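# Swing the cabinet door open to roughly ninety degrees

## Task

Pull the cabinet door open until it stands at roughly a right angle and stays that way on its own; the cabinet must not have moved, and neither hand may still be in contact with it when the scene is ended.

## Robot and tools

Robot: two arms on a table. left_arm carries a left hand and sits at about (+0.049, +0.241, +0.014) m in the scene frame. right_arm carries a right hand and sits at about (-0.033, -0.354, +0.014) m. Both bases are yawed only slightly. Scene frame: origin at table-top height, midway between the nominal bases, +x out over the table, +z up, left_arm on the +y side. Image left and right do not match the arm names. A camera stand stands behind the arms.

Frames: each arm reports its hand pose, velocities and target in its own base frame. Fixed cameras and the table use the scene frame. Motion offsets are expressed in the axes of that arm's current Hand target.

Hand point axes (right hand): +z runs along the straightened fingers toward the tips, +y points out of the palm face, and +x runs across the palm away from the thumb. The left hand mirrors this, so its +x points toward the thumb. The palm face lies at y = -0.062 m. Straight fingertips reach about 0.139 m past the knuckles, which sit at z = -0.017 m. A rigid mast near the wrist on the palm side, at x +0.05 to +0.10 and z -0.16 to -0.11, reaching y = +0.06, can strike objects. On the left hand its x values flip sign.

Tool execute_actions(actions, cameras). actions is a list of actions. Each action is a list of 1 to 15 rows, and each row is one 1/30 s control step. If an action has fewer than 15 rows, its last row is held for the remaining steps. Every row holds exactly 48 numbers, each in [-1, 1], covering both arms even when only one moves. The order is:
1-6: left_arm dx, dy, dz, rx, ry, rz.
7-22: left hand motors.
23: left current_limit. 24: left speed.
25-30: right_arm dx, dy, dz, rx, ry, rz.
31-46: right hand motors.
47: right current_limit. 48: right speed.

The six arm numbers are an offset, not a pose. They are measured from the Hand target as it stood when the action began, in that target's own axes. Every row of an action counts from that same starting target, not from the previous row. For scale, 1.0 equals 0.6 m for dx, dy, dz and 180 degrees for the rotation. rx, ry, rz together form a single rotation vector. Because the next action starts from the new target, sending the same offset again moves the hand further. All zeros re-requests the current target. The controller limits the commanded orientation to within 40 degrees of the measured one. Under weight or friction the hand often stops a few cm short of the target, and the elbow sags. If a hand rests short of where you want it, send the missing distance as an offset. To stop pressing against something, command the target back past the hand point.

Hand motor order, each an absolute goal scaled between the hinge's stops:
index_mcp, index_abd, index_pip, index_dip, middle_mcp, middle_abd, middle_pip, middle_dip, ring_mcp, ring_abd, ring_pip, ring_dip, thumb_cmc, thumb_axl, thumb_mcp, thumb_ipl.
Moving toward +1 bends the joint. Straight positions are:
- finger mcp -0.75, abd 0.00, pip -0.58, dip -0.70
- thumb_cmc -0.71, thumb_axl -0.68, thumb_mcp -0.23, thumb_ipl -0.17

current_limit maps -1 to 0 mA and +1 to 550 mA, with a floor of 11 mA. speed sets the set-point rate to (speed+1)/2 of 8.5 rad/s. Both start at +0.4 and -0.6, and whatever you last sent stays in force. A 0 in a hand column is a real goal, not 'no change'. To keep a hand as it is, copy back its hand_goal, hand_current_limit and hand_speed.

cameras: a list of names from cam_high, cam_low, cam_left_wrist, cam_right_wrist, or ["all"]. Any unknown name invalidates the call. If cameras is omitted, you get all images when actions is empty and none otherwise. An empty actions list is a pure look, and it also reports the scene number.

Tool zoom_image(camera, region): region is [x0, y0, x1, y1] in pixels of that camera's latest image (672x504), with (0,0) at the top-left. The region may be at most 504 by 504. Only cameras from the most recent image set can be zoomed.

Tool finished_scene(scene): the integer 1 or 2. It ends the current scene permanently, and any later calls in the same reply apply to the next scene. Call it only when the door stands open without support and both hands are clear of it.

Results, per arm:
- end_effector_position in m and end_effector_quat_wxyz, in the base frame. These can be off by a few cm.
- Hand target: the last commanded pose after the clip. Your next offset starts from here.
- Joint velocities. 'within noise' means the arm is still.
- Joint torques: these include gravity, so they are not zero in free air.
- hand_goal, hand_measured, hand_current_ma (positive pushes toward -1), hand_current_limit, hand_speed.
- hand_state for each motor: moving, goal, blocked, or overload.
Some results also list step positions during motion.

Joint ranges in rad: waist ±2.880, shoulder 0 to 3.142, elbow 0 to 3.019, wrist pitch -1.693 to 1.571, wrist yaw ±1.571, wrist roll ±2.094.

Avoid:
- Hard hits or shoves against the cabinet or table.
- Moving the cabinet.
- Anything leaving the table.
- Arms contacting or pinching each other.
- A finger motor drawing 495 mA or more for 5 s total; it shuts off for 10 s.
- Long stretched reaches or pushing into unreachable poses. These heat motors; at 100 °C the arm drops for 30 s or more, and a MOTOR HOT line may warn you first.
- Arm stops, which cost actions and drop hand commands.

Time spent thinking counts as scene time.

Each tool is called after "Request:" as name(argument=value, ...), one argument or row to a line, values as JSON.

## Session

Request:
execute_actions(
  actions=[],
)

Scene clock: 0.00 s.
left_arm: end_effector_position=(+0.4670, +0.1600, +0.3872) hand_goal=(-0.754, +0.000, -0.576, -0.696, -0.754, +0.000, -0.576, -0.696, -0.754, +0.000, -0.576, -0.696, -0.714, -0.678, -0.226, -0.168) hand_measured=(-0.754, +0.000, -0.576, -0.696, -0.754, +0.000, -0.576, -0.696, -0.754, +0.000, -0.576, -0.696, -0.714, -0.678, -0.226, -0.168) hand_current_ma=(+0, +0, +0, +0, +0, +0, +0, +0, +0, +0, +0, +0, +0, +0, +0, +0) hand_state=(goal, goal, goal, goal, goal, goal, goal, goal, goal, goal, goal, goal, goal, goal, goal, goal) hand_current_limit=0.40 hand_speed=-0.60 end_effector_quat_wxyz=(+0.380, +0.693, +0.479, +0.382) | right_arm: end_effector_position=(+0.4891, -0.1497, +0.1838) hand_goal=(-0.754, +0.000, -0.576, -0.696, -0.754, +0.000, -0.576, -0.696, -0.754, +0.000, -0.576, -0.696, -0.714, -0.678, -0.226, -0.168) hand_measured=(-0.754, +0.000, -0.576, -0.696, -0.754, +0.000, -0.576, -0.696, -0.754, +0.000, -0.576, -0.696, -0.714, -0.678, -0.226, -0.168) hand_current_ma=(+0, +0, +0, +0, +0, +0, +0, +0, +0, +0, +0, +0, +0, +0, +0, +0) hand_state=(goal, goal, goal, goal, goal, goal, goal, goal, goal, goal, goal, goal, goal, goal, goal, goal) hand_current_limit=0.40 hand_speed=-0.60 end_effector_quat_wxyz=(-0.018, +0.816, +0.576, +0.042)
Joint positions: left_arm=[0.601 1.059 0.866 -0.383 0.691 0.575] | right_arm=[-0.269 1.464 1.244 -1.325 -0.087 0.073]
Joint velocities: within noise
Joint torques (N m): no reading
Heat: left arm: hottest wrist pitch 29 °C; right arm: hottest waist 31 °C.
Hand target: left_arm +0.4695, +0.1616, +0.4052; +0.380, +0.691, +0.470, +0.396 | right_arm +0.4981, -0.1522, +0.1988; -0.005, +0.816, +0.576, +0.052

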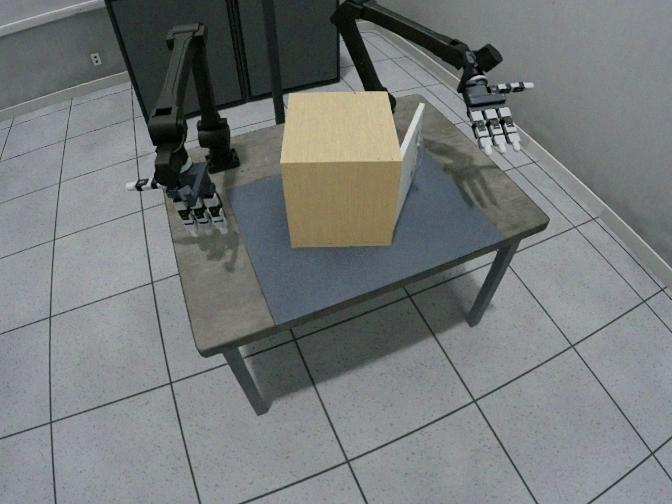

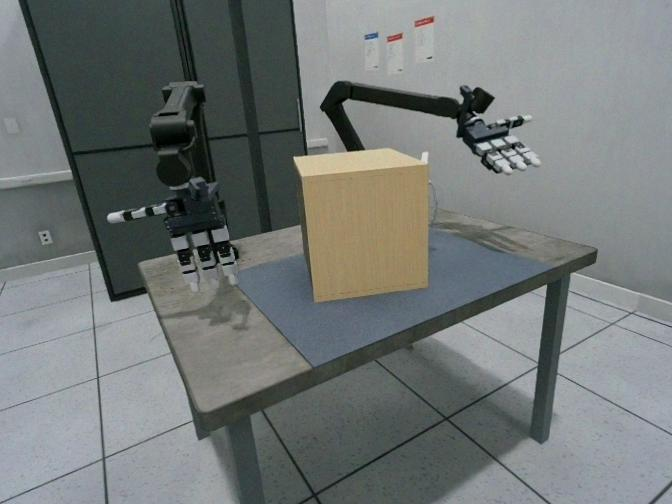

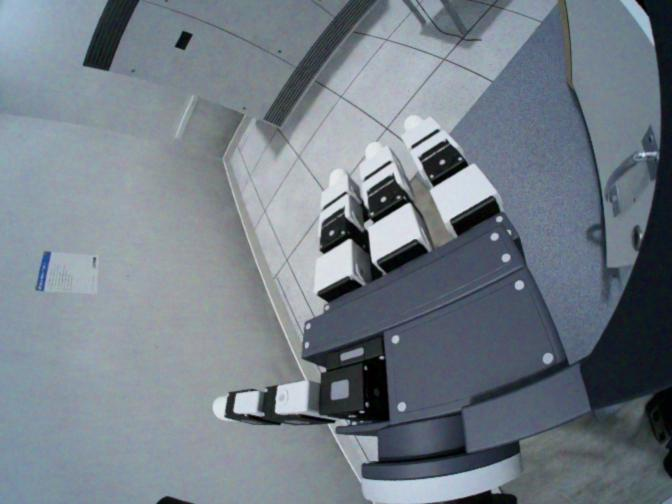

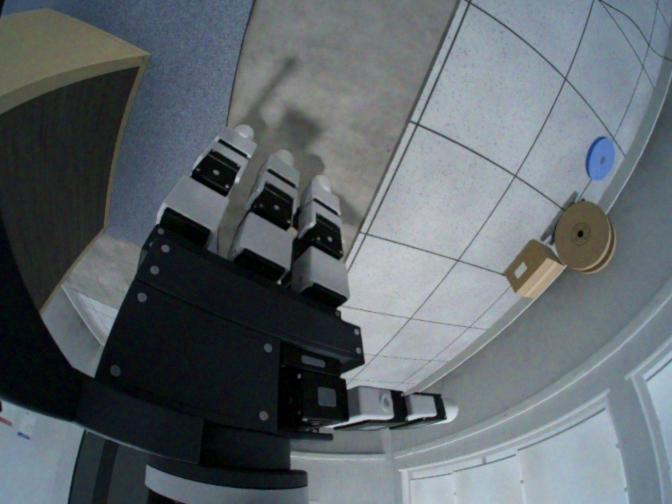

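Request:
zoom_image(
  camera="cam_high",
  region=[260, 70, 480, 260],
)

Request:
zoom_image(
  camera="cam_left_wrist",
  region=[500, 0, 672, 340],
)

Request:
zoom_image(
  camera="cam_low",
  region=[280, 120, 480, 320],
)

Request:
zoom_image(
  camera="cam_right_wrist",
  region=[0, 0, 300, 340],
)

Scaled by 2.291 from the camera's 672x504 image, which has a finer 960x720 frame.

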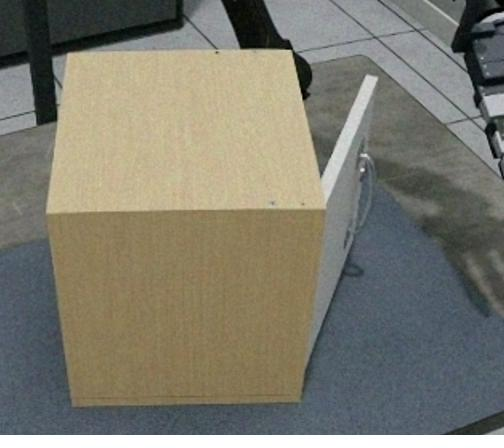

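Scaled by 1.482 from the camera's 672x504 image, which has a finer 960x720 frame.

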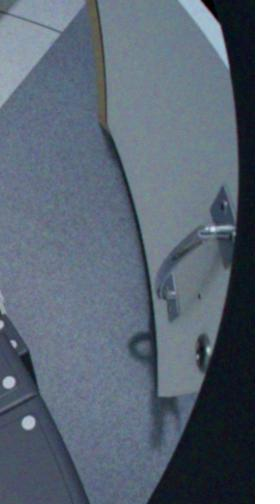

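Scaled by 2.520 from the camera's 672x504 image, which has a finer 960x720 frame.

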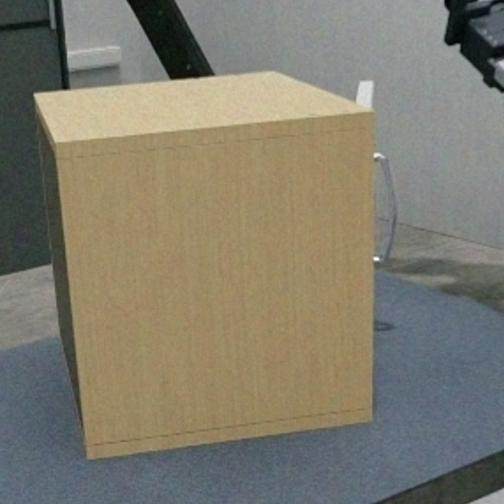

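Scaled by 1.482 from the camera's 672x504 image, which has a finer 960x720 frame.

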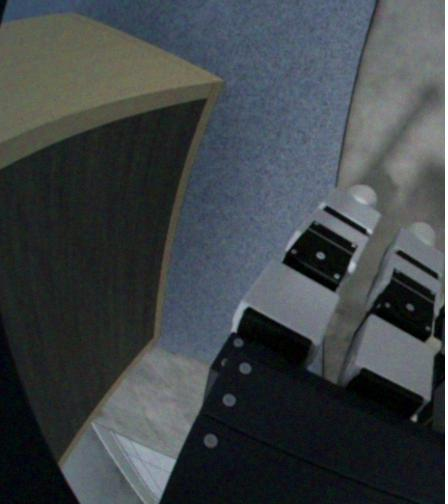

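Request:
zoom_image(
  camera="cam_high",
  region=[120, 130, 290, 260],
)

Request:
zoom_image(
  camera="cam_high",
  region=[400, 30, 570, 200],
)

Request:
zoom_image(
  camera="cam_low",
  region=[440, 70, 560, 190],
)

Request:
zoom_image(
  camera="cam_low",
  region=[90, 160, 290, 320],
)

Scaled by 2.965 from the camera's 672x504 image, which has a finer 960x720 frame.

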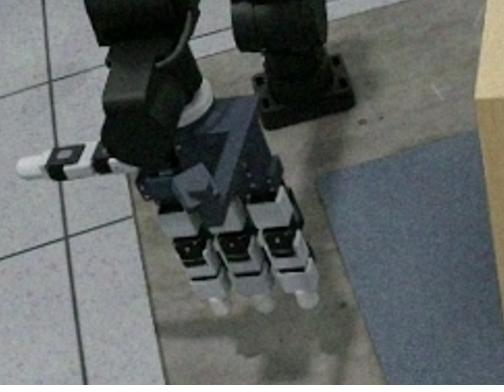

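Scaled by 2.965 from the camera's 672x504 image, which has a finer 960x720 frame.

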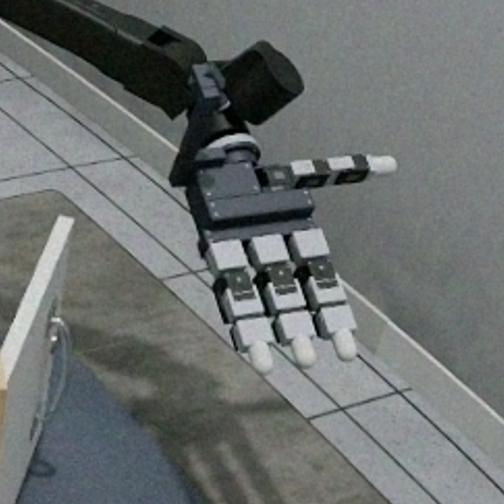

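Scaled by 4.200 from the camera's 672x504 image, which has a finer 960x720 frame.

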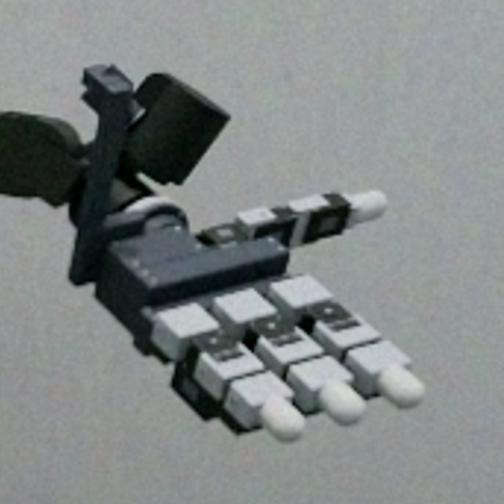

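Scaled by 2.520 from the camera's 672x504 image, which has a finer 960x720 frame.

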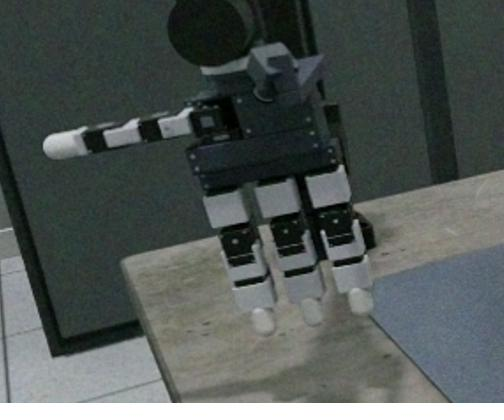

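Request:
zoom_image(
  camera="cam_low",
  region=[120, 380, 320, 504],
)

Request:
zoom_image(
  camera="cam_low",
  region=[420, 190, 640, 450],
)

Request:
zoom_image(
  camera="cam_high",
  region=[180, 180, 560, 430],
)

Scaled by 2.520 from the camera's 672x504 image, which has a finer 960x720 frame.

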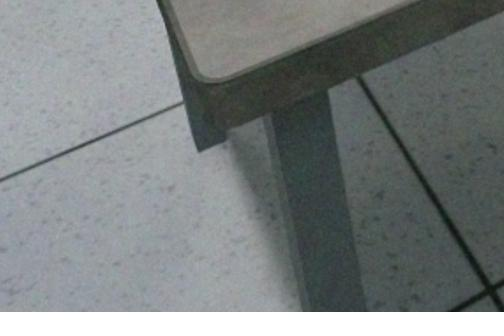

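Scaled by 1.938 from the camera's 672x504 image, which has a finer 960x720 frame.

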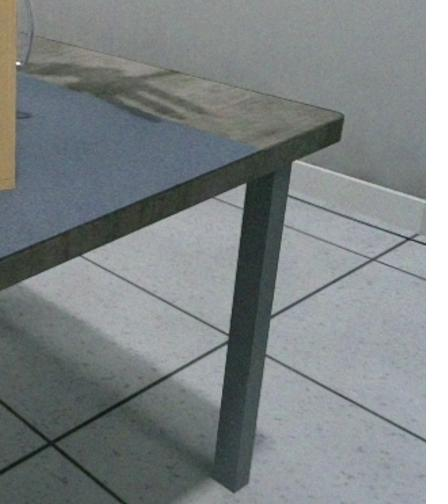

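Scaled by 1.326 from the camera's 672x504 image, which has a finer 960x720 frame.

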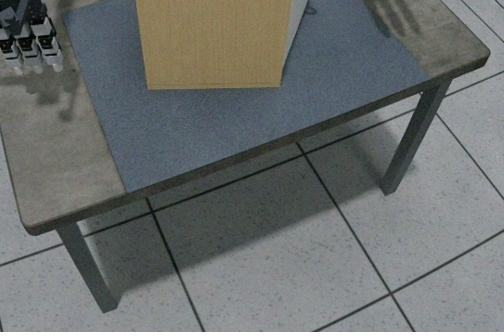

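Request:
execute_actions(
  actions=[
    [[-0.0477,0.0733,-0.0982,0,0,0,-0.754,0,-0.576,-0.696,-0.754,0,-0.576,-0.696,-0.754,0,-0.576,-0.696,-0.714,-0.678,-0.226,-0.168,0.4,-0.6,0,0,0,0,0,0,-0.754,0,-0.576,-0.696,-0.754,0,-0.576,-0.696,-0.754,0,-0.576,-0.696,-0.714,-0.678,-0.226,-0.168,0.4,-0.6]],
    [[-0.0477,0.0733,-0.0982,0,0,0,-0.754,0,-0.576,-0.696,-0.754,0,-0.576,-0.696,-0.754,0,-0.576,-0.696,-0.714,-0.678,-0.226,-0.168,0.4,-0.6,0,0,0,0,0,0,-0.754,0,-0.576,-0.696,-0.754,0,-0.576,-0.696,-0.754,0,-0.576,-0.696,-0.714,-0.678,-0.226,-0.168,0.4,-0.6]],
  ],
  cameras=["cam_high"],
)

Scene clock: 385.20 s.
left_arm: end_effector_position=(+0.3791, +0.0997, +0.4973) hand_goal=(-0.754, +0.000, -0.576, -0.696, -0.754, +0.000, -0.576, -0.696, -0.754, +0.000, -0.576, -0.696, -0.714, -0.678, -0.226, -0.168) hand_measured=(-0.762, +0.000, -0.576, -0.696, -0.762, +0.000, -0.576, -0.696, -0.760, +0.000, -0.576, -0.696, -0.722, -0.678, -0.226, -0.168) hand_current_ma=(-9, +0, +0, +0, -11, +0, +0, +0, -7, +0, +0, +0, -8, +0, +0, +0) hand_state=(goal, goal, goal, goal, goal, goal, goal, goal, goal, goal, goal, goal, goal, goal, goal, goal) hand_current_limit=0.40 hand_speed=-0.60 end_effector_quat_wxyz=(+0.382, +0.692, +0.478, +0.383) | right_arm: end_effector_position=(+0.4891, -0.1497, +0.1838) hand_goal=(-0.754, +0.000, -0.576, -0.696, -0.754, +0.000, -0.576, -0.696, -0.754, +0.000, -0.576, -0.696, -0.714, -0.678, -0.226, -0.168) hand_measured=(-0.754, +0.000, -0.576, -0.696, -0.754, +0.000, -0.576, -0.696, -0.754, +0.000, -0.576, -0.696, -0.714, -0.678, -0.224, -0.168) hand_current_ma=(+0, +0, +0, +0, +0, +0, +0, +0, +0, +0, +0, +0, +0, +0, +0, +0) hand_state=(goal, goal, goal, goal, goal, goal, goal, goal, goal, goal, goal, goal, goal, goal, goal, goal) hand_current_limit=0.40 hand_speed=-0.60 end_effector_quat_wxyz=(-0.018, +0.816, +0.576, +0.042)
Joint positions: left_arm=[0.601 0.754 0.992 -0.806 0.694 0.57] | right_arm=[-0.269 1.464 1.244 -1.325 -0.087 0.073]
Joint torques (N m): left_arm=[1.79 -1.38 15.6 1.72 0.61 0.08] | right_arm=[-0.44 -12.57 10.97 0.28 -0.07 -0.06]
Heat: left arm: hottest elbow 40 °C; right arm: hottest elbow 36 °C.
Hand target: left_arm +0.3795, +0.1016, +0.5203; +0.380, +0.691, +0.470, +0.396 | right_arm +0.4981, -0.1522, +0.1988; -0.005, +0.816, +0.576, +0.052
Off the commanded pose: left_arm 0.023 m, 2 deg | right_arm 0.018 m, 2 deg.
Step readings (end_effector_position of left_arm | right_arm):
0: (+0.4670, +0.1600, +0.3872) | (+0.4891, -0.1497, +0.1838)
1: (+0.4669, +0.1599, +0.3872) | (+0.4891, -0.1497, +0.1838)
2: (+0.4656, +0.1590, +0.3870) | (+0.4891, -0.1497, +0.1838)
4: (+0.4587, +0.1546, +0.3888) | (+0.4891, -0.1497, +0.1838)
8: (+0.4352, +0.1385, +0.4143) | (+0.4891, -0.1497, +0.1838)
15: (+0.4200, +0.1278, +0.4427) | (+0.4891, -0.1497, +0.1838)
16: (+0.4199, +0.1278, +0.4417) | (+0.4891, -0.1497, +0.1838)
17: (+0.4188, +0.1270, +0.4401) | (+0.4891, -0.1497, +0.1838)
19: (+0.4137, +0.1236, +0.4379) | (+0.4891, -0.1497, +0.1838)
23: (+0.3938, +0.1101, +0.4580) | (+0.4891, -0.1497, +0.1838)
30: (+0.3773, +0.0985, +0.5022) | (+0.4891, -0.1497, +0.1838)
Images, in order (width x height): cam_high 672x504.

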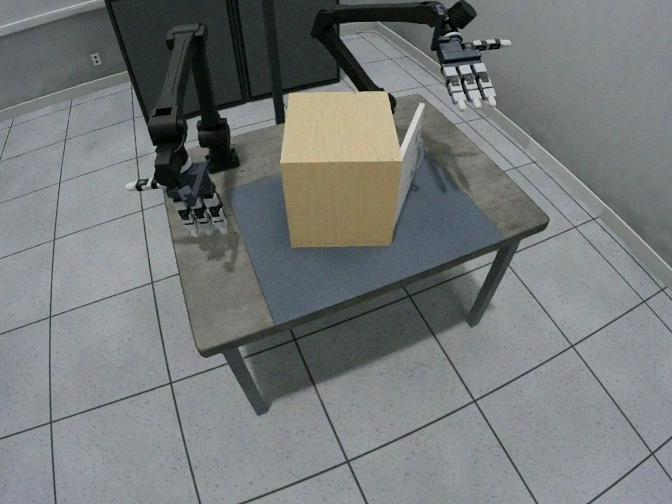

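Request:
execute_actions(
  actions=[
    [[0,0,0,0.1239,-0.0026,-0.0353,-0.754,0,-0.576,-0.696,-0.754,0,-0.576,-0.696,-0.754,0,-0.576,-0.696,-0.714,-0.678,-0.226,-0.168,0.4,-0.6,0,0,0,0,0,0,-0.754,0,-0.576,-0.696,-0.754,0,-0.576,-0.696,-0.754,0,-0.576,-0.696,-0.714,-0.678,-0.226,-0.168,0.4,-0.6]],
    [[0,0,0,0.1239,-0.0026,-0.0353,-0.754,0,-0.576,-0.696,-0.754,0,-0.576,-0.696,-0.754,0,-0.576,-0.696,-0.714,-0.678,-0.226,-0.168,0.4,-0.6,0,0,0,0,0,0,-0.754,0,-0.576,-0.696,-0.754,0,-0.576,-0.696,-0.754,0,-0.576,-0.696,-0.714,-0.678,-0.226,-0.168,0.4,-0.6]],
    [[0,0,0,0.1239,-0.0026,-0.0353,-0.754,0,-0.576,-0.696,-0.754,0,-0.576,-0.696,-0.754,0,-0.576,-0.696,-0.714,-0.678,-0.226,-0.168,0.4,-0.6,0,0,0,0,0,0,-0.754,0,-0.576,-0.696,-0.754,0,-0.576,-0.696,-0.754,0,-0.576,-0.696,-0.714,-0.678,-0.226,-0.168,0.4,-0.6]],
  ],
  cameras=["cam_high","cam_left_wrist"],
)

Scene clock: 406.37 s.
left_arm: end_effector_position=(+0.3779, +0.1037, +0.4988) hand_goal=(-0.754, +0.000, -0.576, -0.696, -0.754, +0.000, -0.576, -0.696, -0.754, +0.000, -0.576, -0.696, -0.714, -0.678, -0.226, -0.168) hand_measured=(-0.758, +0.000, -0.576, -0.696, -0.760, +0.000, -0.576, -0.696, -0.758, +0.000, -0.576, -0.696, -0.722, -0.678, -0.224, -0.168) hand_current_ma=(-5, +0, +0, +0, -6, +0, +0, +0, -4, +0, +0, +0, -8, +0, +2, +0) hand_state=(goal, goal, goal, goal, goal, goal, goal, goal, goal, goal, goal, goal, goal, goal, goal, goal) hand_current_limit=0.40 hand_speed=-0.60 end_effector_quat_wxyz=(+0.107, +0.694, +0.685, +0.192) | right_arm: end_effector_position=(+0.4891, -0.1497, +0.1838) hand_goal=(-0.754, +0.000, -0.576, -0.696, -0.754, +0.000, -0.576, -0.696, -0.754, +0.000, -0.576, -0.696, -0.714, -0.678, -0.226, -0.168) hand_measured=(-0.754, +0.000, -0.576, -0.696, -0.754, +0.000, -0.576, -0.696, -0.754, +0.000, -0.576, -0.696, -0.714, -0.678, -0.224, -0.168) hand_current_ma=(+0, +0, +0, +0, +0, +0, +0, +0, +0, +0, +0, +0, +0, +0, +0, +0) hand_state=(goal, goal, goal, goal, goal, goal, goal, goal, goal, goal, goal, goal, goal, goal, goal, goal) hand_current_limit=0.40 hand_speed=-0.60 end_effector_quat_wxyz=(-0.018, +0.816, +0.576, +0.042)
Joint positions: left_arm=[0.277 1.013 1.555 -1.67 0.003 0.29] | right_arm=[-0.269 1.464 1.244 -1.325 -0.087 0.073]
Joint torques (N m): left_arm=[0.15 -3.37 13.97 0.94 -0.17 -0.2] | right_arm=[-0.44 -12.45 11 0.25 -0.08 -0.05]
Heat: left arm: hottest elbow 45 °C; right arm: hottest elbow 36 °C.
Hand target: left_arm +0.3795, +0.1015, +0.5202; +0.001, +0.707, +0.707, +0.000 | right_arm +0.4981, -0.1522, +0.1988; -0.005, +0.816, +0.576, +0.052
Off the commanded pose: left_arm 0.022 m, 25 deg | right_arm 0.018 m, 2 deg.
joint sent to its limit (left arm) — joint 4 (wrist pitch), lower limit. The joint targets are off in orientation, not in position.
Step readings (end_effector_position of left_arm | right_arm):
0: (+0.3791, +0.0997, +0.4973) | (+0.4891, -0.1497, +0.1838)
1: (+0.3791, +0.1008, +0.4964) | (+0.4891, -0.1497, +0.1838)
2: (+0.3788, +0.1041, +0.4923) | (+0.4891, -0.1497, +0.1838)
4: (+0.3767, +0.1102, +0.4829) | (+0.4891, -0.1497, +0.1838)
8: (+0.3733, +0.1091, +0.4891) | (+0.4891, -0.1497, +0.1838)
15: (+0.3750, +0.1036, +0.5043) | (+0.4891, -0.1497, +0.1838)
16: (+0.3749, +0.1052, +0.5026) | (+0.4891, -0.1497, +0.1838)
17: (+0.3735, +0.1075, +0.4982) | (+0.4891, -0.1497, +0.1838)
19: (+0.3708, +0.1109, +0.4918) | (+0.4891, -0.1497, +0.1838)
23: (+0.3777, +0.1051, +0.5001) | (+0.4891, -0.1497, +0.1838)
30: (+0.3782, +0.1012, +0.4982) | (+0.4891, -0.1497, +0.1838)
31: (+0.3775, +0.1026, +0.4978) | (+0.4891, -0.1497, +0.1838)
32: (+0.3768, +0.1049, +0.4974) | (+0.4891, -0.1497, +0.1838)
34: (+0.3759, +0.1084, +0.4970) | (+0.4891, -0.1497, +0.1838)
38: (+0.3781, +0.1019, +0.4988) | (+0.4891, -0.1497, +0.1838)
45: (+0.3784, +0.1015, +0.4988) | (+0.4891, -0.1497, +0.1838)
Images, in order (width x height): cam_high 672x504, cam_left_wrist 672x504.

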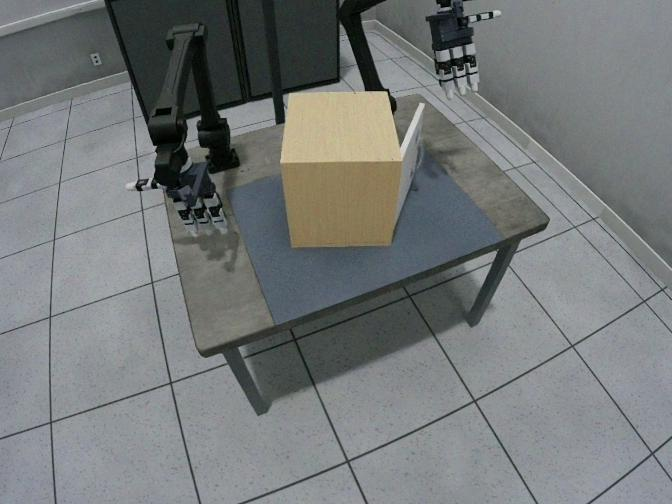

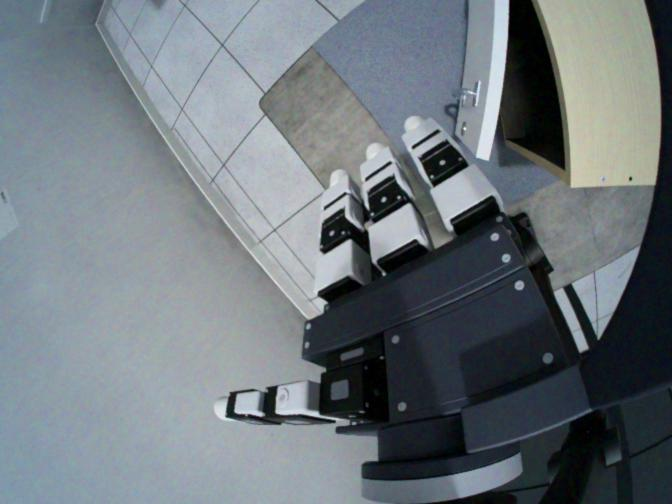

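Request:
execute_actions(
  actions=[
    [[0,0,0,-0.0298,-0.0653,-0.134,-0.754,0,-0.576,-0.696,-0.754,0,-0.576,-0.696,-0.754,0,-0.576,-0.696,-0.714,-0.678,-0.226,-0.168,0.4,-0.6,0,0,0,0,0,0,-0.754,0,-0.576,-0.696,-0.754,0,-0.576,-0.696,-0.754,0,-0.576,-0.696,-0.714,-0.678,-0.226,-0.168,0.4,-0.6]],
    [[0,0,0,-0.0298,-0.0653,-0.134,-0.754,0,-0.576,-0.696,-0.754,0,-0.576,-0.696,-0.754,0,-0.576,-0.696,-0.714,-0.678,-0.226,-0.168,0.4,-0.6,0,0,0,0,0,0,-0.754,0,-0.576,-0.696,-0.754,0,-0.576,-0.696,-0.754,0,-0.576,-0.696,-0.714,-0.678,-0.226,-0.168,0.4,-0.6]],
    [[0.0629,-0.0892,0.0167,0,0,0,-0.754,0,-0.576,-0.696,-0.754,0,-0.576,-0.696,-0.754,0,-0.576,-0.696,-0.714,-0.678,-0.226,-0.168,0.4,-0.6,0,0,0,0,0,0,-0.754,0,-0.576,-0.696,-0.754,0,-0.576,-0.696,-0.754,0,-0.576,-0.696,-0.714,-0.678,-0.226,-0.168,0.4,-0.6]],
    [[0.0629,-0.0892,0.0167,0,0,0,-0.754,0,-0.576,-0.696,-0.754,0,-0.576,-0.696,-0.754,0,-0.576,-0.696,-0.714,-0.678,-0.226,-0.168,0.4,-0.6,0,0,0,0,0,0,-0.754,0,-0.576,-0.696,-0.754,0,-0.576,-0.696,-0.754,0,-0.576,-0.696,-0.714,-0.678,-0.226,-0.168,0.4,-0.6]],
  ],
  cameras=["cam_high","cam_left_wrist","cam_low"],
)

Scene clock: 513.77 s.
left_arm: end_effector_position=(+0.2649, +0.0616, +0.4729) hand_goal=(-0.754, +0.000, -0.576, -0.696, -0.754, +0.000, -0.576, -0.696, -0.754, +0.000, -0.576, -0.696, -0.714, -0.678, -0.226, -0.168) hand_measured=(-0.754, +0.000, -0.576, -0.696, -0.756, +0.000, -0.576, -0.696, -0.754, +0.000, -0.576, -0.696, -0.716, -0.678, -0.224, -0.168) hand_current_ma=(+0, +0, +0, +0, -1, +0, +0, +0, +0, +0, +0, +0, -2, +0, +2, +0) hand_state=(goal, goal, goal, goal, goal, goal, goal, goal, goal, goal, goal, goal, goal, goal, goal, goal) hand_current_limit=0.40 hand_speed=-0.60 end_effector_quat_wxyz=(+0.295, +0.314, +0.902, -0.004) | right_arm: end_effector_position=(+0.4891, -0.1497, +0.1838) hand_goal=(-0.754, +0.000, -0.576, -0.696, -0.754, +0.000, -0.576, -0.696, -0.754, +0.000, -0.576, -0.696, -0.714, -0.678, -0.226, -0.168) hand_measured=(-0.754, +0.000, -0.576, -0.696, -0.754, +0.000, -0.576, -0.696, -0.754, +0.000, -0.576, -0.696, -0.714, -0.678, -0.224, -0.168) hand_current_ma=(+0, +0, +0, +0, +0, +0, +0, +0, +0, +0, +0, +0, +0, +0, +0, +0) hand_state=(goal, goal, goal, goal, goal, goal, goal, goal, goal, goal, goal, goal, goal, goal, goal, goal) hand_current_limit=0.40 hand_speed=-0.60 end_effector_quat_wxyz=(-0.018, +0.816, +0.576, +0.042)
Joint positions: left_arm=[0.105 0.772 1.428 -1.675 0.25 -0.867] | right_arm=[-0.269 1.464 1.244 -1.325 -0.087 0.073]
Joint torques (N m): left_arm=[0.21 -0.03 8.76 1.28 0.08 -0.15] | right_arm=[-0.44 -12.51 10.97 0.25 -0.06 -0.05]
Heat: left arm: hottest elbow 42 °C; right arm: hottest elbow 37 °C.
Hand target: left_arm +0.2642, +0.0600, +0.4700; +0.204, +0.341, +0.914, -0.076 | right_arm +0.4981, -0.1522, +0.1988; -0.005, +0.816, +0.576, +0.052
Off the commanded pose: left_arm 0.003 m, 14 deg | right_arm 0.018 m, 2 deg.
joint sent to its limit (left arm) — joint 4 (wrist pitch), lower limit. The joint targets are off in orientation, not in position.
Step readings (end_effector_position of left_arm | right_arm):
0: (+0.3778, +0.1038, +0.4988) | (+0.4891, -0.1497, +0.1838)
1: (+0.3779, +0.1036, +0.4988) | (+0.4891, -0.1497, +0.1838)
2: (+0.3785, +0.1015, +0.4989) | (+0.4891, -0.1497, +0.1838)
4: (+0.3792, +0.0981, +0.4987) | (+0.4891, -0.1497, +0.1838)
8: (+0.3789, +0.0942, +0.4981) | (+0.4891, -0.1497, +0.1838)
15: (+0.3777, +0.0997, +0.5023) | (+0.4891, -0.1497, +0.1838)
16: (+0.3776, +0.1002, +0.5023) | (+0.4891, -0.1497, +0.1838)
17: (+0.3780, +0.0978, +0.5018) | (+0.4891, -0.1497, +0.1838)
19: (+0.3790, +0.0951, +0.5021) | (+0.4891, -0.1497, +0.1838)
23: (+0.3814, +0.0937, +0.5047) | (+0.4891, -0.1497, +0.1838)
30: (+0.3798, +0.1010, +0.5034) | (+0.4891, -0.1497, +0.1838)
31: (+0.3793, +0.1015, +0.5028) | (+0.4891, -0.1497, +0.1838)
32: (+0.3779, +0.1015, +0.5022) | (+0.4891, -0.1497, +0.1838)
34: (+0.3717, +0.0989, +0.4972) | (+0.4891, -0.1497, +0.1838)
38: (+0.3472, +0.0910, +0.4890) | (+0.4891, -0.1497, +0.1838)
45: (+0.3226, +0.0829, +0.5037) | (+0.4891, -0.1497, +0.1838)
46: (+0.3217, +0.0826, +0.5034) | (+0.4891, -0.1497, +0.1838)
47: (+0.3193, +0.0816, +0.5002) | (+0.4891, -0.1497, +0.1838)
49: (+0.3104, +0.0788, +0.4860) | (+0.4891, -0.1497, +0.1838)
53: (+0.2875, +0.0696, +0.4661) | (+0.4891, -0.1497, +0.1838)
60: (+0.2664, +0.0621, +0.4760) | (+0.4891, -0.1497, +0.1838)
Images, in order (width x height): cam_high 672x504, cam_low 672x504, cam_left_wrist 672x504.

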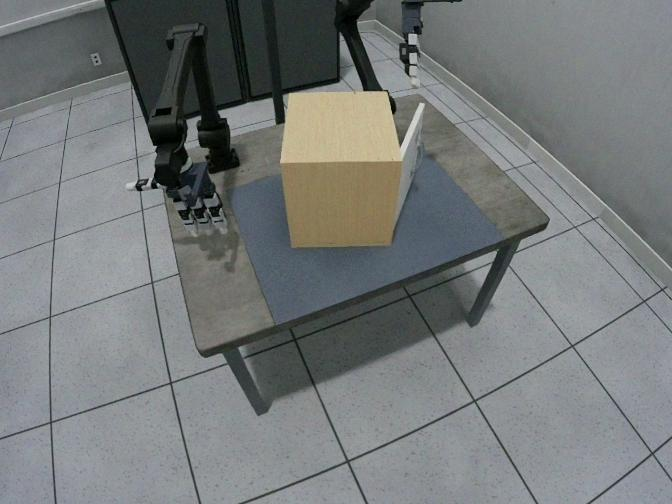

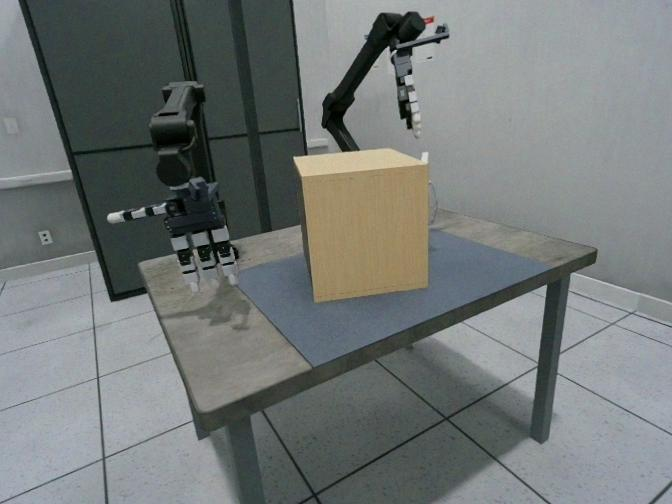

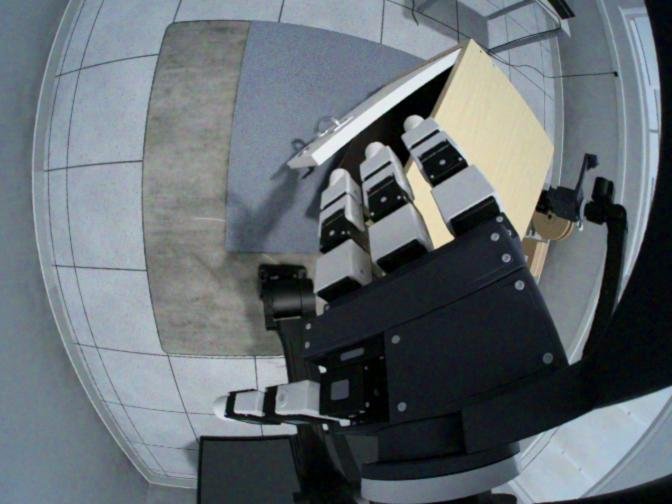

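Request:
zoom_image(
  camera="cam_left_wrist",
  region=[250, 20, 570, 260],
)

Request:
zoom_image(
  camera="cam_high",
  region=[360, 0, 480, 130],
)

Scaled by 1.575 from the camera's 672x504 image, which has a finer 960x720 frame.

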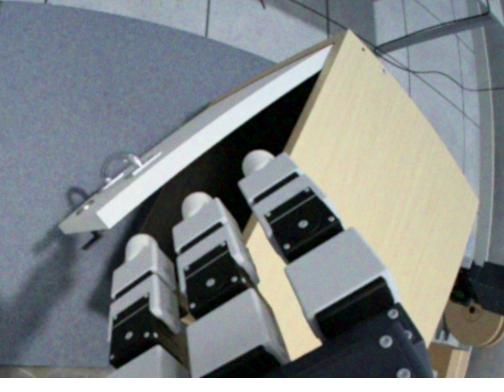

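Scaled by 3.877 from the camera's 672x504 image, which has a finer 960x720 frame.

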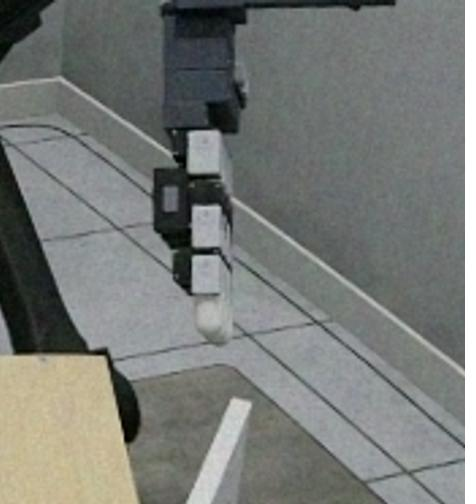

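Request:
execute_actions(
  actions=[
    [[0.0342,0.0031,0.0668,0,0,0,-0.754,0,-0.576,-0.696,-0.754,0,-0.576,-0.696,-0.754,0,-0.576,-0.696,-0.714,-0.678,-0.226,-0.168,0.4,-0.6,0,0,0,0,0,0,-0.754,0,-0.576,-0.696,-0.754,0,-0.576,-0.696,-0.754,0,-0.576,-0.696,-0.714,-0.678,-0.226,-0.168,0.4,-0.6]],
    [[0.0342,0.0031,0.0668,0,0,0,-0.754,0,-0.576,-0.696,-0.754,0,-0.576,-0.696,-0.754,0,-0.576,-0.696,-0.714,-0.678,-0.226,-0.168,0.4,-0.6,0,0,0,0,0,0,-0.754,0,-0.576,-0.696,-0.754,0,-0.576,-0.696,-0.754,0,-0.576,-0.696,-0.714,-0.678,-0.226,-0.168,0.4,-0.6]],
  ],
  cameras=["cam_high","cam_left_wrist"],
)

Request:
zoom_image(
  camera="cam_high",
  region=[360, 0, 480, 130],
)

Request:
zoom_image(
  camera="cam_left_wrist",
  region=[250, 20, 570, 260],
)

Scene clock: 564.87 s.
left_arm: end_effector_position=(+0.2658, +0.0629, +0.3788) hand_goal=(-0.754, +0.000, -0.576, -0.696, -0.754, +0.000, -0.576, -0.696, -0.754, +0.000, -0.576, -0.696, -0.714, -0.678, -0.226, -0.168) hand_measured=(-0.754, +0.000, -0.576, -0.696, -0.754, +0.000, -0.576, -0.696, -0.754, +0.000, -0.576, -0.696, -0.716, -0.678, -0.224, -0.168) hand_current_ma=(+0, +0, +0, +0, +0, +0, +0, +0, +0, +0, +0, +0, -1, +0, +2, +0) hand_state=(goal, goal, goal, goal, goal, goal, goal, goal, goal, goal, goal, goal, goal, goal, goal, goal) hand_current_limit=0.40 hand_speed=-0.60 end_effector_quat_wxyz=(+0.223, +0.331, +0.915, -0.056) | right_arm: end_effector_position=(+0.4891, -0.1497, +0.1838) hand_goal=(-0.754, +0.000, -0.576, -0.696, -0.754, +0.000, -0.576, -0.696, -0.754, +0.000, -0.576, -0.696, -0.714, -0.678, -0.226, -0.168) hand_measured=(-0.754, +0.000, -0.576, -0.696, -0.754, +0.000, -0.576, -0.696, -0.754, +0.000, -0.576, -0.696, -0.714, -0.678, -0.224, -0.168) hand_current_ma=(+0, +0, +0, +0, +0, +0, +0, +0, +0, +0, +0, +0, +0, +0, +0, +0) hand_state=(goal, goal, goal, goal, goal, goal, goal, goal, goal, goal, goal, goal, goal, goal, goal, goal) hand_current_limit=0.40 hand_speed=-0.60 end_effector_quat_wxyz=(-0.018, +0.816, +0.576, +0.042)
Joint positions: left_arm=[0.168 0.768 1.222 -1.675 0.313 -0.765] | right_arm=[-0.269 1.464 1.244 -1.325 -0.087 0.073]
Joint torques (N m): left_arm=[2.08 -0.91 9.73 0.83 0.43 0.12] | right_arm=[-0.44 -12.45 11.06 0.24 -0.07 -0.05]
Heat: left arm: hottest elbow 39 °C; right arm: hottest elbow 38 °C.
Hand target: left_arm +0.2642, +0.0648, +0.3802; +0.204, +0.341, +0.914, -0.076 | right_arm +0.4981, -0.1522, +0.1988; -0.005, +0.816, +0.576, +0.052
Off the commanded pose: left_arm 0.003 m, 3 deg | right_arm 0.018 m, 2 deg.
joint sent to its limit (left arm) — joint 4 (wrist pitch), lower limit. The joint targets are off in orientation, not in position.
Step readings (end_effector_position of left_arm | right_arm):
0: (+0.2649, +0.0617, +0.4729) | (+0.4891, -0.1497, +0.1838)
1: (+0.2649, +0.0616, +0.4724) | (+0.4891, -0.1497, +0.1838)
2: (+0.2652, +0.0611, +0.4696) | (+0.4891, -0.1497, +0.1838)
4: (+0.2648, +0.0589, +0.4572) | (+0.4891, -0.1497, +0.1838)
8: (+0.2654, +0.0595, +0.4303) | (+0.4891, -0.1497, +0.1838)
15: (+0.2662, +0.0603, +0.4231) | (+0.4891, -0.1497, +0.1838)
16: (+0.2663, +0.0603, +0.4228) | (+0.4891, -0.1497, +0.1838)
17: (+0.2666, +0.0595, +0.4205) | (+0.4891, -0.1497, +0.1838)
19: (+0.2659, +0.0590, +0.4096) | (+0.4891, -0.1497, +0.1838)
23: (+0.2644, +0.0625, +0.3848) | (+0.4891, -0.1497, +0.1838)
30: (+0.2652, +0.0631, +0.3785) | (+0.4891, -0.1497, +0.1838)
Images, in order (width x height): cam_high 672x504, cam_left_wrist 672x504.

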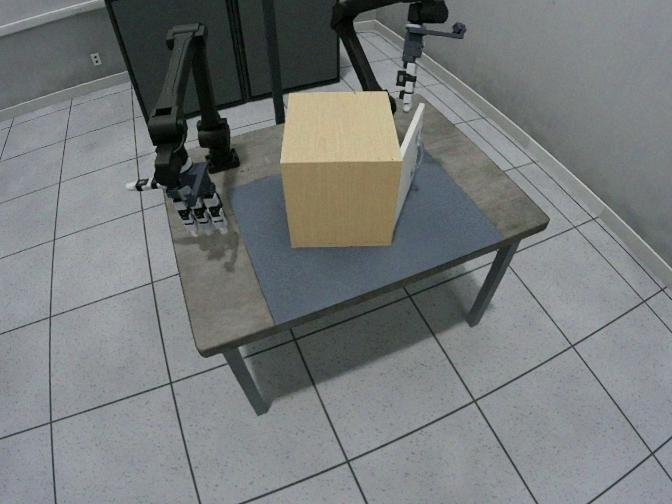

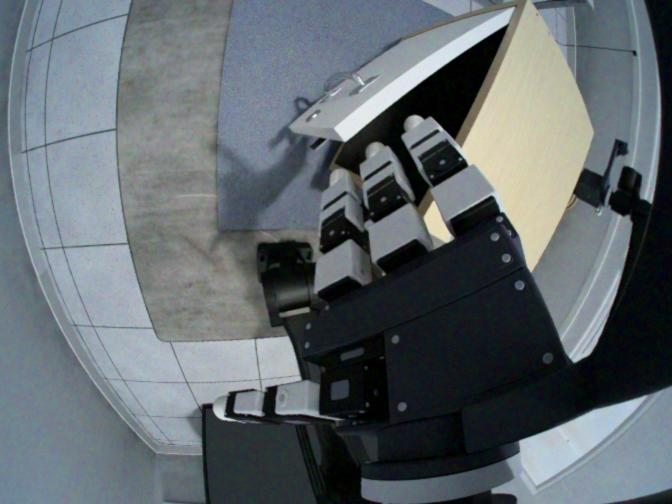

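Scaled by 3.877 from the camera's 672x504 image, which has a finer 960x720 frame.

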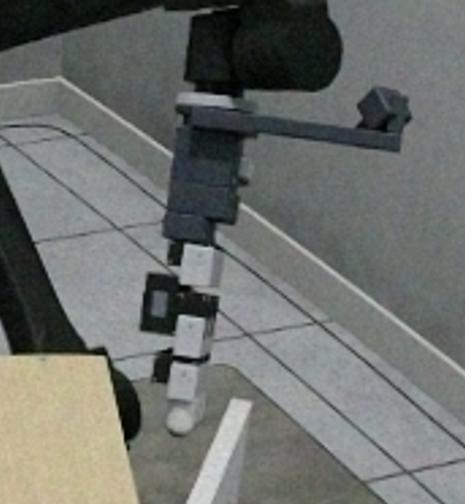

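Scaled by 1.575 from the camera's 672x504 image, which has a finer 960x720 frame.

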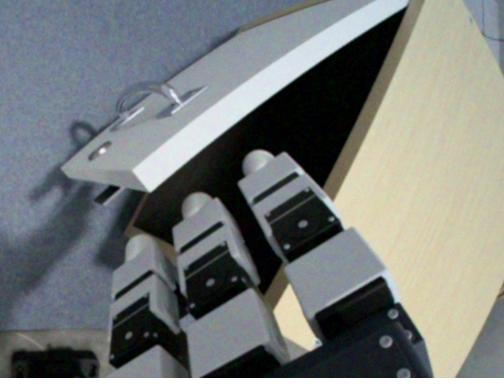

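Request:
execute_actions(
  actions=[
    [[0.0423,0.0097,0.0812,0,0,0,-0.754,0,-0.576,-0.696,-0.754,0,-0.576,-0.696,-0.754,0,-0.576,-0.696,-0.714,-0.678,-0.226,-0.168,0.4,-0.6,0,0,0,0,0,0,-0.754,0,-0.576,-0.696,-0.754,0,-0.576,-0.696,-0.754,0,-0.576,-0.696,-0.714,-0.678,-0.226,-0.168,0.4,-0.6]],
  ],
  cameras=["cam_high","cam_left_wrist"],
)

Request:
zoom_image(
  camera="cam_high",
  region=[360, 0, 480, 130],
)

Request:
zoom_image(
  camera="cam_left_wrist",
  region=[250, 20, 570, 260],
)

Scene clock: 589.97 s.
left_arm: end_effector_position=(+0.2618, +0.0678, +0.3214) hand_goal=(-0.754, +0.000, -0.576, -0.696, -0.754, +0.000, -0.576, -0.696, -0.754, +0.000, -0.576, -0.696, -0.714, -0.678, -0.226, -0.168) hand_measured=(-0.754, +0.000, -0.576, -0.696, -0.754, +0.000, -0.576, -0.696, -0.754, +0.000, -0.576, -0.696, -0.716, -0.678, -0.224, -0.168) hand_current_ma=(+0, +0, +0, +0, +0, +0, +0, +0, +0, +0, +0, +0, -1, +0, +2, +0) hand_state=(goal, goal, goal, goal, goal, goal, goal, goal, goal, goal, goal, goal, goal, goal, goal, goal) hand_current_limit=0.40 hand_speed=-0.60 end_effector_quat_wxyz=(+0.194, +0.339, +0.917, -0.082) | right_arm: end_effector_position=(+0.4891, -0.1497, +0.1838) hand_goal=(-0.754, +0.000, -0.576, -0.696, -0.754, +0.000, -0.576, -0.696, -0.754, +0.000, -0.576, -0.696, -0.714, -0.678, -0.226, -0.168) hand_measured=(-0.754, +0.000, -0.576, -0.696, -0.754, +0.000, -0.576, -0.696, -0.754, +0.000, -0.576, -0.696, -0.714, -0.678, -0.224, -0.168) hand_current_ma=(+0, +0, +0, +0, +0, +0, +0, +0, +0, +0, +0, +0, +0, +0, +0, +0) hand_state=(goal, goal, goal, goal, goal, goal, goal, goal, goal, goal, goal, goal, goal, goal, goal, goal) hand_current_limit=0.40 hand_speed=-0.60 end_effector_quat_wxyz=(-0.018, +0.816, +0.576, +0.042)
Joint positions: left_arm=[0.229 0.76 1.084 -1.649 0.35 -0.678] | right_arm=[-0.269 1.464 1.244 -1.325 -0.087 0.073]
Joint torques (N m): left_arm=[1.96 -0.67 10.09 1.51 0.51 0.12] | right_arm=[-0.38 -12.4 11.02 0.24 -0.07 -0.05]
Heat: left arm: hottest elbow 40 °C; right arm: hottest elbow 38 °C.
Hand target: left_arm +0.2662, +0.0707, +0.3252; +0.204, +0.341, +0.914, -0.076 | right_arm +0.4981, -0.1522, +0.1988; -0.005, +0.816, +0.576, +0.052
Off the commanded pose: left_arm 0.007 m, 1 deg | right_arm 0.018 m, 2 deg.
Step readings (end_effector_position of left_arm | right_arm):
0: (+0.2658, +0.0629, +0.3788) | (+0.4891, -0.1497, +0.1838)
1: (+0.2658, +0.0627, +0.3781) | (+0.4891, -0.1497, +0.1838)
2: (+0.2658, +0.0624, +0.3752) | (+0.4891, -0.1497, +0.1838)
4: (+0.2644, +0.0624, +0.3607) | (+0.4891, -0.1497, +0.1838)
8: (+0.2586, +0.0669, +0.3269) | (+0.4891, -0.1497, +0.1838)
15: (+0.2609, +0.0680, +0.3210) | (+0.4891, -0.1497, +0.1838)
Images, in order (width x height): cam_high 672x504, cam_left_wrist 672x504.

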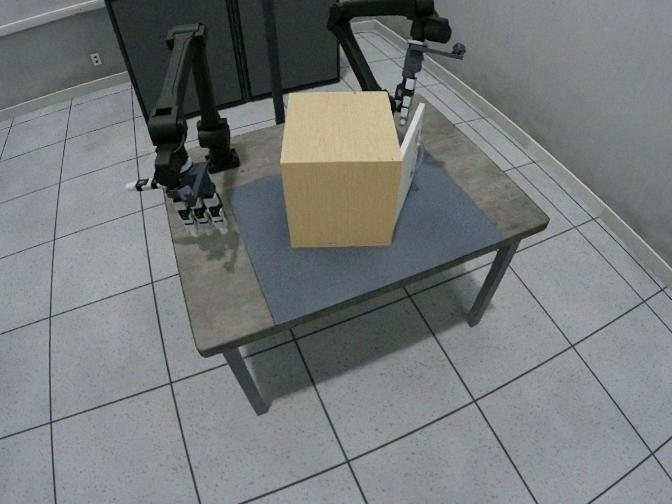

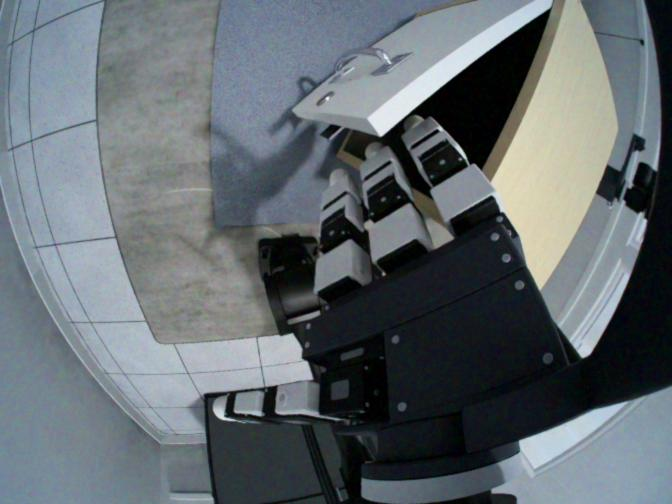

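Scaled by 3.877 from the camera's 672x504 image, which has a finer 960x720 frame.

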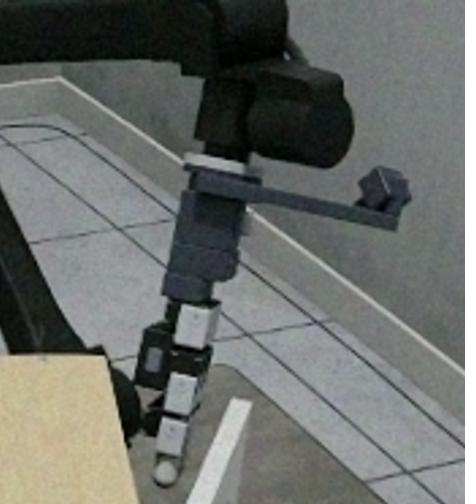

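Scaled by 1.575 from the camera's 672x504 image, which has a finer 960x720 frame.

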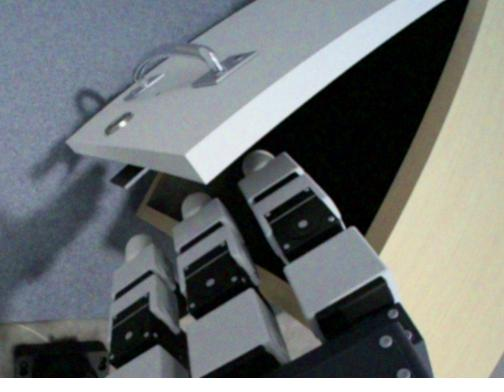

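Request:
execute_actions(
  actions=[
    [[-0.0045,0.0308,-0.0005,-0.0037,0.0018,0.0177,-0.754,0,-0.576,-0.696,-0.754,0,-0.576,-0.696,-0.754,0,-0.576,-0.696,-0.714,-0.678,-0.226,-0.168,0.4,-0.6,0,0,0,0,0,0,-0.754,0,-0.576,-0.696,-0.754,0,-0.576,-0.696,-0.754,0,-0.576,-0.696,-0.714,-0.678,-0.226,-0.168,0.4,-0.6]],
    [[-0.0028,0.031,-0.0001,-0.0037,0.0018,0.0177,-0.754,0,-0.576,-0.696,-0.754,0,-0.576,-0.696,-0.754,0,-0.576,-0.696,-0.714,-0.678,-0.226,-0.168,0.4,-0.6,0,0,0,0,0,0,-0.754,0,-0.576,-0.696,-0.754,0,-0.576,-0.696,-0.754,0,-0.576,-0.696,-0.714,-0.678,-0.226,-0.168,0.4,-0.6]],
  ],
  cameras=["cam_high","cam_left_wrist"],
)

Request:
zoom_image(
  camera="cam_high",
  region=[360, 30, 480, 160],
)

Request:
zoom_image(
  camera="cam_left_wrist",
  region=[250, 20, 570, 260],
)

Scene clock: 700.30 s.
left_arm: end_effector_position=(+0.2854, +0.0905, +0.3166) hand_goal=(-0.754, +0.000, -0.576, -0.696, -0.754, +0.000, -0.576, -0.696, -0.754, +0.000, -0.576, -0.696, -0.714, -0.678, -0.226, -0.168) hand_measured=(-0.754, +0.000, -0.576, -0.696, -0.756, +0.000, -0.578, -0.696, -0.754, +0.000, -0.576, -0.696, -0.716, -0.678, -0.224, -0.168) hand_current_ma=(+0, +0, +0, +0, -2, +0, -1, +0, +0, +0, +0, +0, -1, +0, +2, +0) hand_state=(goal, goal, goal, goal, goal, goal, goal, goal, goal, goal, goal, goal, goal, goal, goal, goal) hand_current_limit=0.40 hand_speed=-0.60 end_effector_quat_wxyz=(+0.194, +0.387, +0.899, -0.063) | right_arm: end_effector_position=(+0.4891, -0.1497, +0.1838) hand_goal=(-0.754, +0.000, -0.576, -0.696, -0.754, +0.000, -0.576, -0.696, -0.754, +0.000, -0.576, -0.696, -0.714, -0.678, -0.226, -0.168) hand_measured=(-0.754, +0.000, -0.576, -0.696, -0.754, +0.000, -0.576, -0.696, -0.754, +0.000, -0.576, -0.696, -0.714, -0.678, -0.224, -0.168) hand_current_ma=(+0, +0, +0, +0, +0, +0, +0, +0, +0, +0, +0, +0, +0, +0, +0, +0) hand_state=(goal, goal, goal, goal, goal, goal, goal, goal, goal, goal, goal, goal, goal, goal, goal, goal) hand_current_limit=0.40 hand_speed=-0.60 end_effector_quat_wxyz=(-0.018, +0.816, +0.576, +0.042)
Joint positions: left_arm=[0.323 0.817 1.084 -1.622 0.352 -0.473] | right_arm=[-0.269 1.464 1.244 -1.325 -0.087 0.073]
Joint torques (N m): left_arm=[1.85 -0.85 12.04 1.54 0.52 0.08] | right_arm=[-0.5 -12.22 11 0.28 -0.07 -0.04]
Heat: left arm: hottest elbow 37 °C; right arm: hottest elbow 38 °C.
Hand target: left_arm +0.2940, +0.0954, +0.3280; +0.207, +0.390, +0.896, -0.052 | right_arm +0.4981, -0.1522, +0.1988; -0.005, +0.816, +0.576, +0.052
Off the commanded pose: left_arm 0.015 m, 2 deg | right_arm 0.018 m, 2 deg.
Step readings (end_effector_position of left_arm | right_arm):
0: (+0.2618, +0.0678, +0.3215) | (+0.4891, -0.1497, +0.1838)
1: (+0.2620, +0.0679, +0.3215) | (+0.4891, -0.1497, +0.1838)
2: (+0.2624, +0.0687, +0.3219) | (+0.4891, -0.1497, +0.1838)
4: (+0.2642, +0.0711, +0.3226) | (+0.4891, -0.1497, +0.1838)
8: (+0.2685, +0.0777, +0.3218) | (+0.4891, -0.1497, +0.1838)
15: (+0.2725, +0.0796, +0.3202) | (+0.4891, -0.1497, +0.1838)
16: (+0.2727, +0.0796, +0.3203) | (+0.4891, -0.1497, +0.1838)
17: (+0.2734, +0.0803, +0.3205) | (+0.4891, -0.1497, +0.1838)
19: (+0.2756, +0.0826, +0.3205) | (+0.4891, -0.1497, +0.1838)
23: (+0.2814, +0.0893, +0.3179) | (+0.4891, -0.1497, +0.1838)
30: (+0.2848, +0.0908, +0.3163) | (+0.4891, -0.1497, +0.1838)
Images, in order (width x height): cam_high 672x504, cam_left_wrist 672x504.

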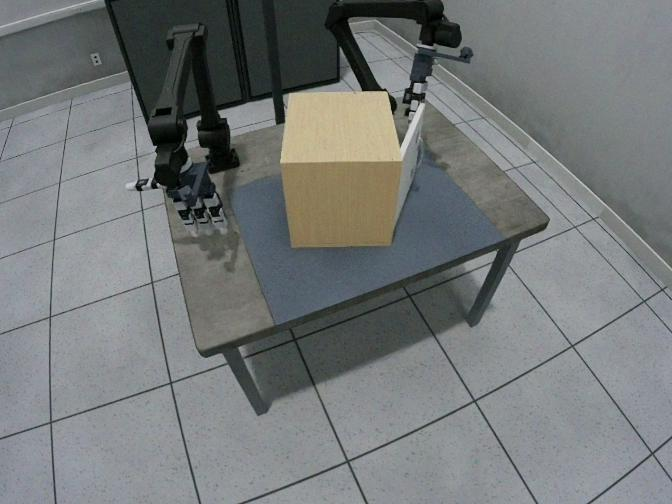

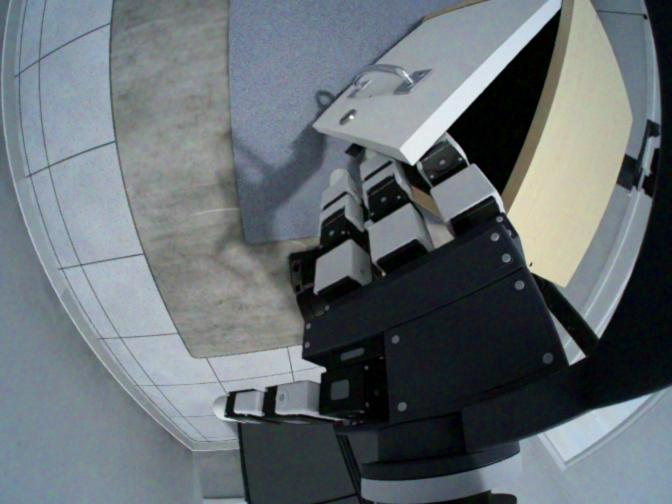

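Scaled by 3.877 from the camera's 672x504 image, which has a finer 960x720 frame.

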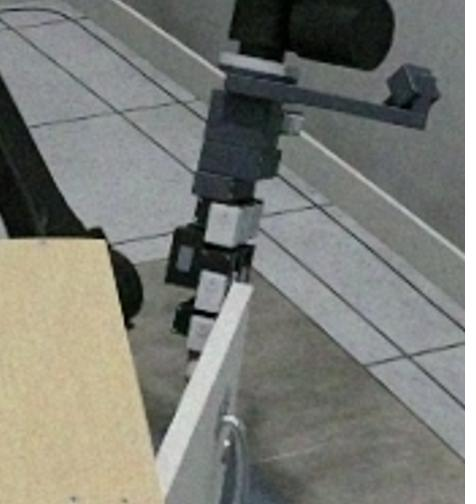

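Scaled by 1.575 from the camera's 672x504 image, which has a finer 960x720 frame.

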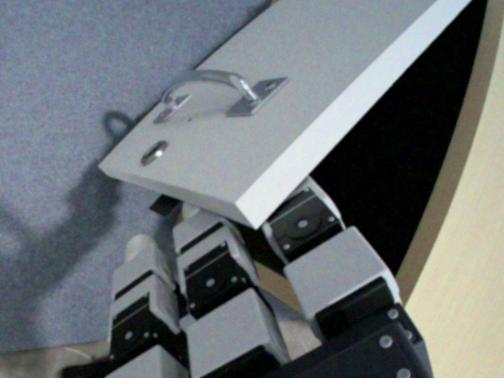

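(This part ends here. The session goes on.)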